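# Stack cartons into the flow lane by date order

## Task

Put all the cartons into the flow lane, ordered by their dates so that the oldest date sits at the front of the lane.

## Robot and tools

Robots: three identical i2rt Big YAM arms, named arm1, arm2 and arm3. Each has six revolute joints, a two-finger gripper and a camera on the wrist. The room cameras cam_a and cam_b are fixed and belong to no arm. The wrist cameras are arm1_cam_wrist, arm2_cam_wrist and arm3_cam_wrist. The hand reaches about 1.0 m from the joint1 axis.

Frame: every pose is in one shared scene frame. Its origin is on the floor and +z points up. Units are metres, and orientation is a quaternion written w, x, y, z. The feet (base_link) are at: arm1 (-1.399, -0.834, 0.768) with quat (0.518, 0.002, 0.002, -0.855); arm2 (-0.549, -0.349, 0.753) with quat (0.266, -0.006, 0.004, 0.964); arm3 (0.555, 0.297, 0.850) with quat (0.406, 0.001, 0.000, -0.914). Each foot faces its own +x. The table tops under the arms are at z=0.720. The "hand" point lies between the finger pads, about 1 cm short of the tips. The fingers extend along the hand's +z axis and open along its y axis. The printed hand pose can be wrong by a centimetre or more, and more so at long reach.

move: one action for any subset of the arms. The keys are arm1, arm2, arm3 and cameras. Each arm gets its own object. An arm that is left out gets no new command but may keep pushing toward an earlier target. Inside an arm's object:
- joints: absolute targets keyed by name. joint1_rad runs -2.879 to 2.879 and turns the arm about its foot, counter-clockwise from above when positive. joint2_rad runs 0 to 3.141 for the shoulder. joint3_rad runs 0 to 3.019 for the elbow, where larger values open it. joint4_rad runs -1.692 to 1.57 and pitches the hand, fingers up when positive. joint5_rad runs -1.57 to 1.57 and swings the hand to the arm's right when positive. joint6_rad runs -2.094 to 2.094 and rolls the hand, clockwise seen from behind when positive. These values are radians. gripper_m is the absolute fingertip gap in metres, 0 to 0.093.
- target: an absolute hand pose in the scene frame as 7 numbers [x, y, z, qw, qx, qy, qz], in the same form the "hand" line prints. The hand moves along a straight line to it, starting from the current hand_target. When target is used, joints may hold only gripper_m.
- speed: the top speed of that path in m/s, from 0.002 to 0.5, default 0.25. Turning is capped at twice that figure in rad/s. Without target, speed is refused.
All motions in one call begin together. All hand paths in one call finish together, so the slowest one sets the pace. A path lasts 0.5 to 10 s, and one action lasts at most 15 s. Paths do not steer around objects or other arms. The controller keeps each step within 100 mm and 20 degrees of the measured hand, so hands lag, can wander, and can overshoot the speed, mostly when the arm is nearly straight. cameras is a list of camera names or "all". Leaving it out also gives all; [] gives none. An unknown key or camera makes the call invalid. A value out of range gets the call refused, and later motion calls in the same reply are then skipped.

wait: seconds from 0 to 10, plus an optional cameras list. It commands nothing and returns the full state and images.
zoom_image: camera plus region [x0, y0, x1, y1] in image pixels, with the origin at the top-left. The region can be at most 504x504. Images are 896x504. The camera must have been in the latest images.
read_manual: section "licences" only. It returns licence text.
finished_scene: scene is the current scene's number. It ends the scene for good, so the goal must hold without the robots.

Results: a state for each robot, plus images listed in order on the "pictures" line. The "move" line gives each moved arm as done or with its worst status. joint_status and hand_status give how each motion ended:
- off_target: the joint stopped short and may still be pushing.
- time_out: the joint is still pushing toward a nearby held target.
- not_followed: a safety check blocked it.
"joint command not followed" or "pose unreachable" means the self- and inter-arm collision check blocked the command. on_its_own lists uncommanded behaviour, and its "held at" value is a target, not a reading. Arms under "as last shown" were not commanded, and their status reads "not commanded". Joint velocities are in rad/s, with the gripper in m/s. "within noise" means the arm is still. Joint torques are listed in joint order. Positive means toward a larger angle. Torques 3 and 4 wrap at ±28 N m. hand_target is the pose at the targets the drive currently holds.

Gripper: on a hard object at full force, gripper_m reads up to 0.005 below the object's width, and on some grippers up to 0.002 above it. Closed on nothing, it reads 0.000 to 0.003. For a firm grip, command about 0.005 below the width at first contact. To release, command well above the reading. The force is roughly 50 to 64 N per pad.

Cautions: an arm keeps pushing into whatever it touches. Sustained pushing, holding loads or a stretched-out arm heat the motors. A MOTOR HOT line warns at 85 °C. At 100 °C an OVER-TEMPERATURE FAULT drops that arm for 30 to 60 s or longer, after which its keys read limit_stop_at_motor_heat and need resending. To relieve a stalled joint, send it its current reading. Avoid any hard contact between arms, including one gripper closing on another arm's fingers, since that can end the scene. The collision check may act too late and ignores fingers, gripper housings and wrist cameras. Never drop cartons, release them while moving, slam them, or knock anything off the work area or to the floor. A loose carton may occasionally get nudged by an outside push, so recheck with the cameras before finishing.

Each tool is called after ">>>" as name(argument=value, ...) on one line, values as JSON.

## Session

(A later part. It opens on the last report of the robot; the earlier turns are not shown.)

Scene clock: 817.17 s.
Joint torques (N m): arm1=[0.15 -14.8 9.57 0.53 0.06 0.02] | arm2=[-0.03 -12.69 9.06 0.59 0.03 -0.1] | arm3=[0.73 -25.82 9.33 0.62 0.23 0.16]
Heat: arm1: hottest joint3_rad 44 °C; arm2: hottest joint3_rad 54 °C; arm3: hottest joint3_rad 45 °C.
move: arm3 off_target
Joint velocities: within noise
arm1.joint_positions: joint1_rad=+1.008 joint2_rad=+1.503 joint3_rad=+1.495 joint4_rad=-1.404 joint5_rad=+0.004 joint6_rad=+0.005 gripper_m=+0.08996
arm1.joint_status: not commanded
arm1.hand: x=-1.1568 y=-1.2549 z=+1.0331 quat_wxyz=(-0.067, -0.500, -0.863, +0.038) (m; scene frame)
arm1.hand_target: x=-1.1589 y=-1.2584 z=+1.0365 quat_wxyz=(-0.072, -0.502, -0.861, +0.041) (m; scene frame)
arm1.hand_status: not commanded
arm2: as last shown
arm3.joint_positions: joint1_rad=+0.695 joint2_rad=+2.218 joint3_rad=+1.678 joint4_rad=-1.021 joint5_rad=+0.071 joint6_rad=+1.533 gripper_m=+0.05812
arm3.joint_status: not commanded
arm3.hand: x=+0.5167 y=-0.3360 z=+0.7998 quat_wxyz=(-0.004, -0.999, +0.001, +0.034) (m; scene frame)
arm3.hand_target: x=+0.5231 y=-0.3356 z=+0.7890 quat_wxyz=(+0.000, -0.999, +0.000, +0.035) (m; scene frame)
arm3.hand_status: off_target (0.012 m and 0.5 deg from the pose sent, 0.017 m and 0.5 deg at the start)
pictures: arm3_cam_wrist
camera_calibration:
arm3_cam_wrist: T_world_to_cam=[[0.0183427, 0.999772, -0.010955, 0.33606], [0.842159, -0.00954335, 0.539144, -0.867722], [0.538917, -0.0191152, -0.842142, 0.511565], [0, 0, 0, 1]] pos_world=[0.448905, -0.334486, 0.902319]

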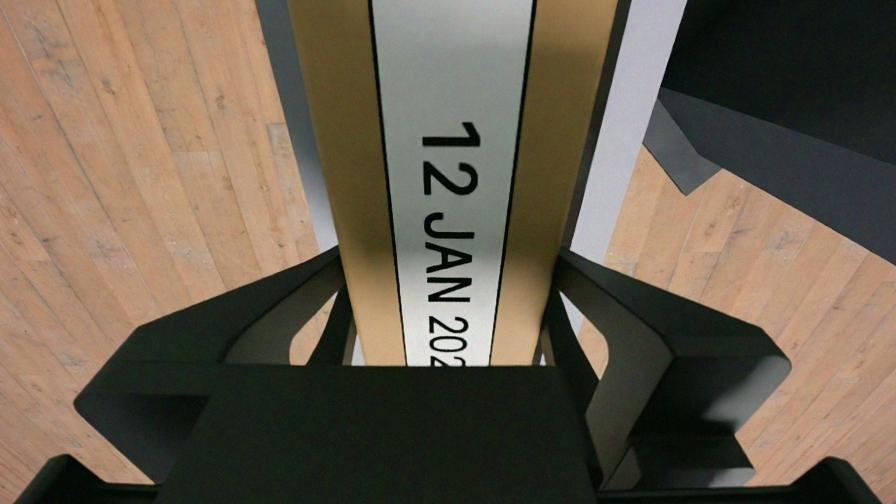

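>>> move(arm3={"target": [0.523, -0.333, 0.799, 0, 0.99939, 0, -0.0349], "speed": 0.1, "joints": {"gripper_m": 0.085}}, cameras=[])

>>> move(arm3={"target": [0.523, -0.333, 0.95, 0, 1, 0, 0], "speed": 0.25}, cameras=["arm3_cam_wrist", "cam_b"])

>>> wait(seconds=5, cameras=["arm3_cam_wrist", "cam_b"])

Scene clock: 821.20 s.
Joint torques (N m): arm1=[0.15 -14.92 9.54 0.54 0.06 0.02] | arm2=[-0.09 -12.75 9.06 0.57 0.02 -0.11] | arm3=[0.91 -27.99 8.66 0.18 0.21 0.13]
Heat: arm1: hottest joint3_rad 44 °C; arm2: hottest joint3_rad 54 °C; arm3: hottest joint3_rad 45 °C.
move: arm3 done
Joint velocities: within noise
arm1, arm2: as last shown
arm3.joint_positions: joint1_rad=+0.695 joint2_rad=+2.218 joint3_rad=+1.678 joint4_rad=-1.021 joint5_rad=+0.071 joint6_rad=+1.533 gripper_m=+0.08494
arm3.joint_status: all done
arm3.hand: x=+0.5167 y=-0.3360 z=+0.7998 quat_wxyz=(-0.004, -0.999, +0.001, +0.034) (m; scene frame)
arm3.hand_target: x=+0.5230 y=-0.3329 z=+0.7989 quat_wxyz=(+0.000, -0.999, +0.000, +0.035) (m; scene frame)
arm3.hand_status: done (0.007 m and 0.5 deg from the pose sent, 0.007 m and 0.5 deg at the start)
pictures: none
No camera images: "cameras" was empty.

Scene clock: 822.67 s.
Joint torques (N m): arm1=[0.09 -14.8 9.58 0.54 0.06 0.01] | arm2=[-0.03 -12.75 9.06 0.57 0.02 -0.11] | arm3=[-0.56 -24.64 14.06 -0.09 0 -0.02]
Heat: arm1: hottest joint3_rad 44 °C; arm2: hottest joint3_rad 54 °C; arm3: hottest joint3_rad 45 °C.
move: arm3 off_target
Joint velocities: within noise
arm1, arm2: as last shown
arm3.joint_positions: joint1_rad=+0.695 joint2_rad=+2.040 joint3_rad=+1.786 joint4_rad=-1.330 joint5_rad=+0.005 joint6_rad=+1.530 gripper_m=+0.08494
arm3.joint_status: not commanded
arm3.hand: x=+0.5282 y=-0.3221 z=+0.9455 quat_wxyz=(+0.007, -1.000, +0.000, +0.001) (m; scene frame)
arm3.hand_target: x=+0.5230 y=-0.3326 z=+0.9500 quat_wxyz=(+0.000, -1.000, +0.000, +0.000) (m; scene frame)
arm3.hand_status: off_target (0.013 m and 0.8 deg from the pose sent, 0.150 m and 4.0 deg at the start)
pictures: arm3_cam_wrist, cam_b
camera_calibration:
arm3_cam_wrist: T_world_to_cam=[[0.0153554, 0.999818, 0.0112928, 0.304177], [0.804759, -0.0190609, 0.593295, -0.990332], [0.593403, -0.0000222785, -0.804906, 0.570635], [0, 0, 0, 1]] pos_world=[0.453692, -0.322985, 1.04343]

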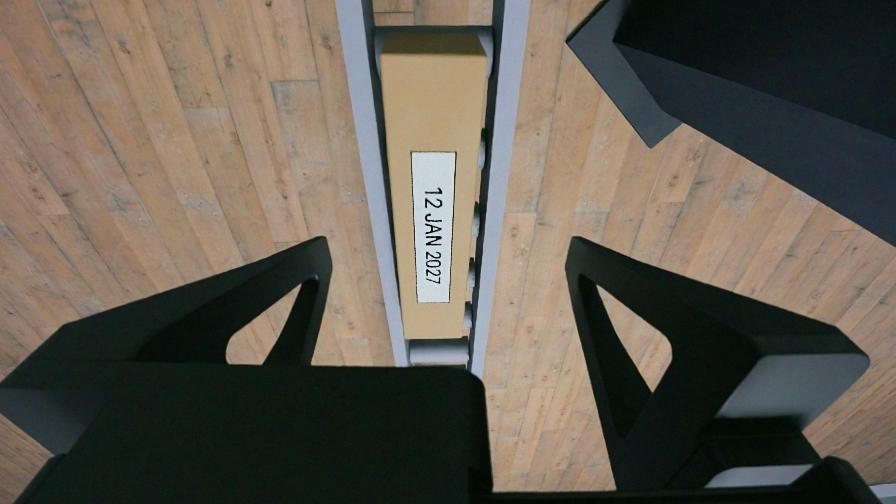

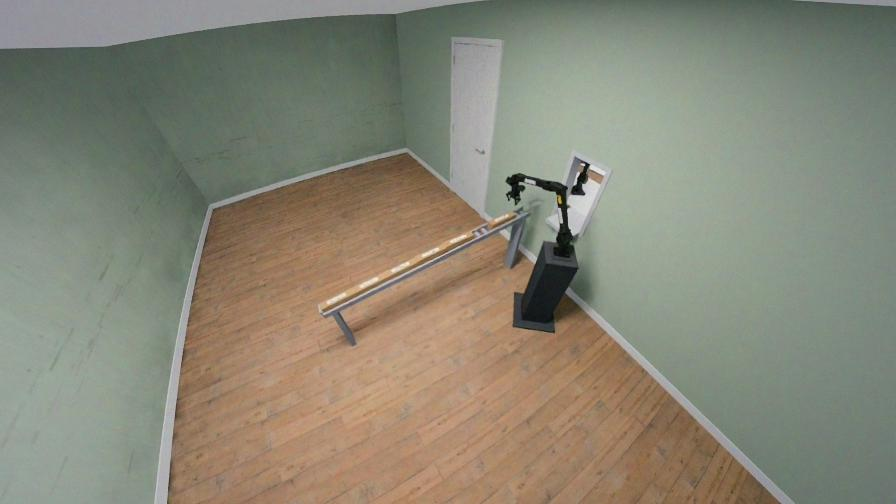

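Scene clock: 827.67 s.
Joint torques (N m): arm1=[0.15 -14.86 9.54 0.53 0.06 0.02] | arm2=[0.03 -12.75 9.05 0.57 0.02 -0.1] | arm3=[-0.79 -24.76 14.09 -0.03 0.02 -0.02]
Heat: arm1: hottest joint3_rad 44 °C; arm2: hottest joint3_rad 53 °C; arm3: hottest joint3_rad 46 °C.
Joint velocities: within noise
arm1.joint_positions: joint1_rad=+1.008 joint2_rad=+1.503 joint3_rad=+1.495 joint4_rad=-1.404 joint5_rad=+0.004 joint6_rad=+0.005 gripper_m=+0.08996
arm1.joint_status: not commanded
arm1.hand: x=-1.1568 y=-1.2549 z=+1.0331 quat_wxyz=(-0.067, -0.500, -0.863, +0.038) (m; scene frame)
arm1.hand_target: x=-1.1589 y=-1.2584 z=+1.0365 quat_wxyz=(-0.072, -0.502, -0.861, +0.041) (m; scene frame)
arm1.hand_status: not commanded
arm2.joint_positions: joint1_rad=+0.500 joint2_rad=+1.504 joint3_rad=+1.519 joint4_rad=-1.397 joint5_rad=-0.001 joint6_rad=+0.009 gripper_m=+0.08999
arm2.joint_status: not commanded
arm2.hand: x=-1.0430 y=-0.3265 z=+1.0250 quat_wxyz=(+0.005, +0.996, -0.024, -0.089) (m; scene frame)
arm2.hand_target: x=-1.0374 y=-0.3263 z=+1.0190 quat_wxyz=(+0.004, +0.997, -0.020, -0.080) (m; scene frame)
arm2.hand_status: not commanded
arm3.joint_positions: joint1_rad=+0.695 joint2_rad=+2.040 joint3_rad=+1.786 joint4_rad=-1.330 joint5_rad=+0.005 joint6_rad=+1.530 gripper_m=+0.08494
arm3.joint_status: not commanded
arm3.hand: x=+0.5282 y=-0.3221 z=+0.9455 quat_wxyz=(+0.007, -1.000, +0.000, +0.001) (m; scene frame)
arm3.hand_target: x=+0.5230 y=-0.3326 z=+0.9500 quat_wxyz=(+0.000, -1.000, +0.000, +0.000) (m; scene frame)
arm3.hand_status: off_target (0.013 m and 0.8 deg from the pose sent, 0.150 m and 4.0 deg at the start)
wait: 5.00 s; at rest by 0.27 s
pictures: arm3_cam_wrist, cam_b
camera_calibration:
arm3_cam_wrist: T_world_to_cam=[[0.0153554, 0.999818, 0.0112928, 0.304177], [0.804759, -0.0190609, 0.593295, -0.990332], [0.593403, -0.0000222785, -0.804906, 0.570635], [0, 0, 0, 1]] pos_world=[0.453692, -0.322985, 1.04343]

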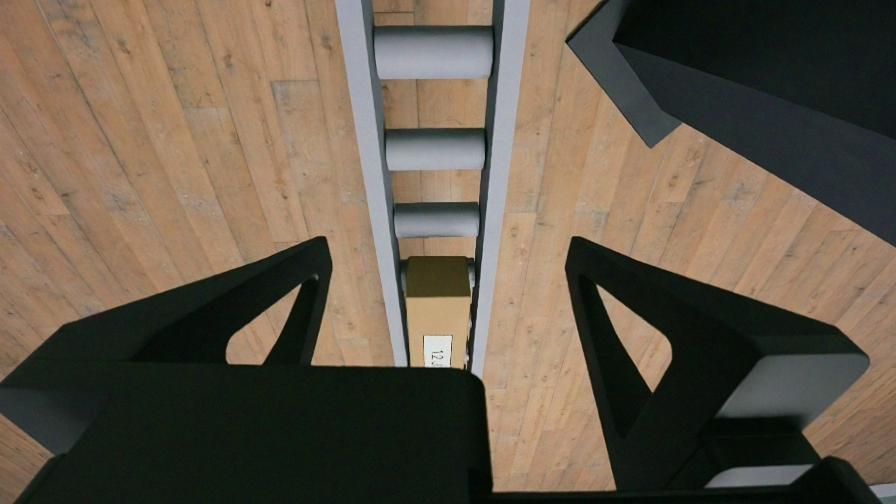

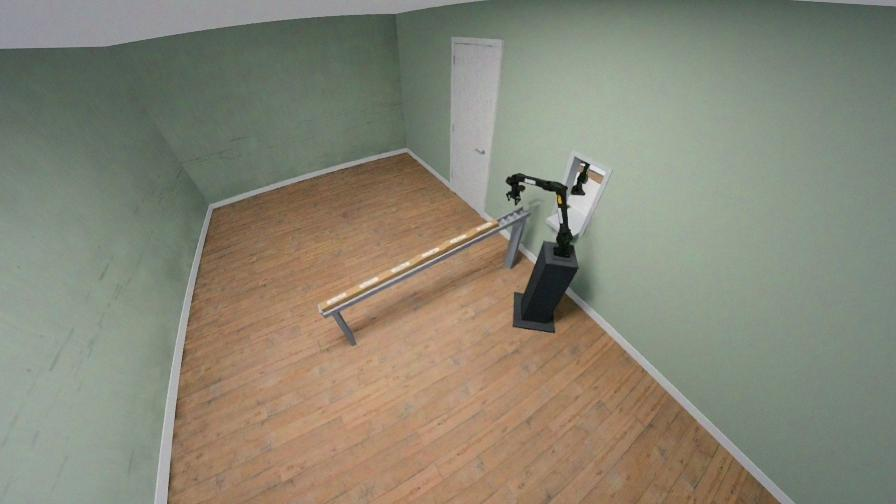

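>>> move(arm2={"joints": {"joint1_rad": -1.963, "joint2_rad": 1.885, "joint3_rad": 1.83, "joint4_rad": -1.501, "joint5_rad": 0, "joint6_rad": 0.64}}, cameras=[])

>>> move(arm3={"joints": {"joint1_rad": -0.065, "joint2_rad": 1.548, "joint3_rad": 1.115, "joint4_rad": -1.125, "joint5_rad": 0, "joint6_rad": 0.771, "gripper_m": 0.09}}, arm1={"joints": {"joint1_rad": 2.54, "joint2_rad": 1.9, "joint3_rad": 1.85, "joint4_rad": -1.48, "joint5_rad": 0, "joint6_rad": 0, "gripper_m": 0.09}}, cameras=[])

>>> move(arm1={"target": [-0.862, -0.541, 0.80, 0, -0.2478, 0.9688, 0], "speed": 0.3}, cameras=["arm1_cam_wrist"])

Scene clock: 892.67 s.
Joint torques (N m): arm1=[0.15 -14.8 9.57 0.54 0.06 0.01] | arm2=[0.38 -18.32 12.33 -0.12 -0.04 0.08] | arm3=[-0.67 -24.94 14.02 -0.06 0.01 -0.04]
Heat: arm1: hottest joint3_rad 44 °C; arm2: hottest joint3_rad 51 °C; arm3: hottest joint3_rad 51 °C.
move: arm2 done
Joint velocities: within noise
arm1, arm3: as last shown
arm2.joint_positions: joint1_rad=-1.972 joint2_rad=+1.887 joint3_rad=+1.801 joint4_rad=-1.492 joint5_rad=+0.002 joint6_rad=+0.630 gripper_m=+0.09003
arm2.joint_status: all done
arm2.hand: x=-0.0791 y=-0.0042 z=+0.9439 quat_wxyz=(-0.002, +0.000, -1.000, +0.009) (m; scene frame)
arm2.hand_target: x=-0.0780 y=+0.0039 z=+0.9562 quat_wxyz=(-0.011, +0.000, -1.000, +0.001) (m; scene frame)
arm2.hand_status: not commanded
pictures: none
No camera images: "cameras" was empty.

Scene clock: 894.50 s.
Joint torques (N m): arm1=[0.44 -22.18 11.74 -0.18 0.11 -0.02] | arm2=[0.5 -18.37 12.3 -0.12 -0.03 0.08] | arm3=[-0.85 -15.33 10.22 0.58 0 -0.03]
Heat: arm1: hottest joint3_rad 44 °C; arm2: hottest joint3_rad 51 °C; arm3: hottest joint3_rad 51 °C.
move: arm1 done; arm3 done
Joint velocities: within noise
arm1.joint_positions: joint1_rad=+2.534 joint2_rad=+1.916 joint3_rad=+1.809 joint4_rad=-1.471 joint5_rad=-0.001 joint6_rad=+0.005 gripper_m=+0.08998
arm1.joint_status: all done
arm1.hand: x=-0.8742 y=-0.5607 z=+0.9474 quat_wxyz=(+0.002, +0.236, -0.972, -0.002) (m; scene frame)
arm1.hand_target: x=-0.8689 y=-0.5541 z=+0.9725 quat_wxyz=(-0.022, +0.241, -0.970, -0.007) (m; scene frame)
arm1.hand_status: not commanded
arm2: as last shown
arm2.joint_positions: joint1_rad=-1.972 joint2_rad=+1.887 joint3_rad=+1.801 joint4_rad=-1.493 joint5_rad=+0.002 joint6_rad=+0.630 gripper_m=+0.09003
arm2.hand: x=-0.0791 y=-0.0043 z=+0.9439 quat_wxyz=(-0.002, +0.000, -1.000, +0.009) (m; scene frame)
arm3.joint_positions: joint1_rad=-0.054 joint2_rad=+1.539 joint3_rad=+1.112 joint4_rad=-1.131 joint5_rad=+0.003 joint6_rad=+0.779 gripper_m=+0.08991
arm3.joint_status: all done
arm3.hand: x=+0.2499 y=-0.0041 z=+0.9566 quat_wxyz=(-0.003, -1.000, -0.002, +0.004) (m; scene frame)
arm3.hand_target: x=+0.2449 y=-0.0026 z=+0.9540 quat_wxyz=(-0.005, -1.000, +0.000, +0.004) (m; scene frame)
arm3.hand_status: not commanded
pictures: none
No camera images: "cameras" was empty.

Scene clock: 895.90 s.
Joint torques (N m): arm1=[2.26 -22.3 9.17 0.44 0.14 -0.01] | arm2=[0.5 -18.26 12.31 -0.13 -0.03 0.08] | arm3=[-0.79 -15.5 10.26 0.61 -0.01 -0.03]
Heat: arm1: hottest joint3_rad 44 °C; arm2: hottest joint3_rad 51 °C; arm3: hottest joint3_rad 51 °C.
move: arm1 off_target
Joint velocities: within noise
arm1.joint_positions: joint1_rad=+2.536 joint2_rad=+2.082 joint3_rad=+1.635 joint4_rad=-1.169 joint5_rad=+0.001 joint6_rad=+0.005 gripper_m=+0.08998
arm1.joint_status: not commanded
arm1.hand: x=-0.8675 y=-0.5555 z=+0.7873 quat_wxyz=(+0.020, +0.237, -0.971, +0.004) (m; scene frame)
arm1.hand_target: x=-0.8624 y=-0.5412 z=+0.8002 quat_wxyz=(+0.000, +0.248, -0.969, +0.000) (m; scene frame)
arm1.hand_status: off_target (0.020 m and 2.6 deg from the pose sent, 0.149 m and 1.4 deg at the start)
arm2, arm3: as last shown
arm3.hand_target: x=+0.2450 y=-0.0026 z=+0.9540 quat_wxyz=(-0.005, -1.000, +0.000, +0.004) (m; scene frame)
pictures: arm1_cam_wrist
camera_calibration:
arm1_cam_wrist: T_world_to_cam=[[0.463808, -0.885527, -0.0268993, -0.0651255], [-0.658869, -0.365073, 0.657733, -1.29441], [-0.592261, -0.287339, -0.75277, 0.0427597], [0, 0, 0, 1]] pos_world=[-0.797314, -0.517936, 0.88181]

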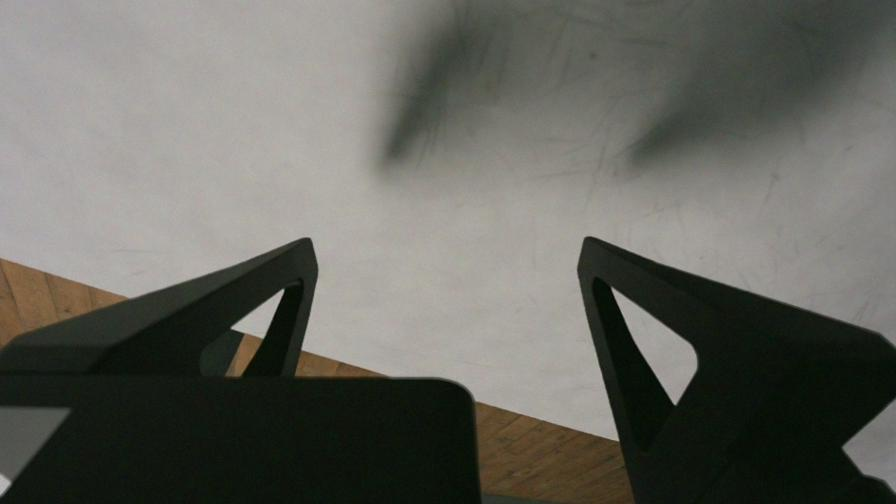

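>>> finished_scene(scene=1)

The scene is finished: the task was done.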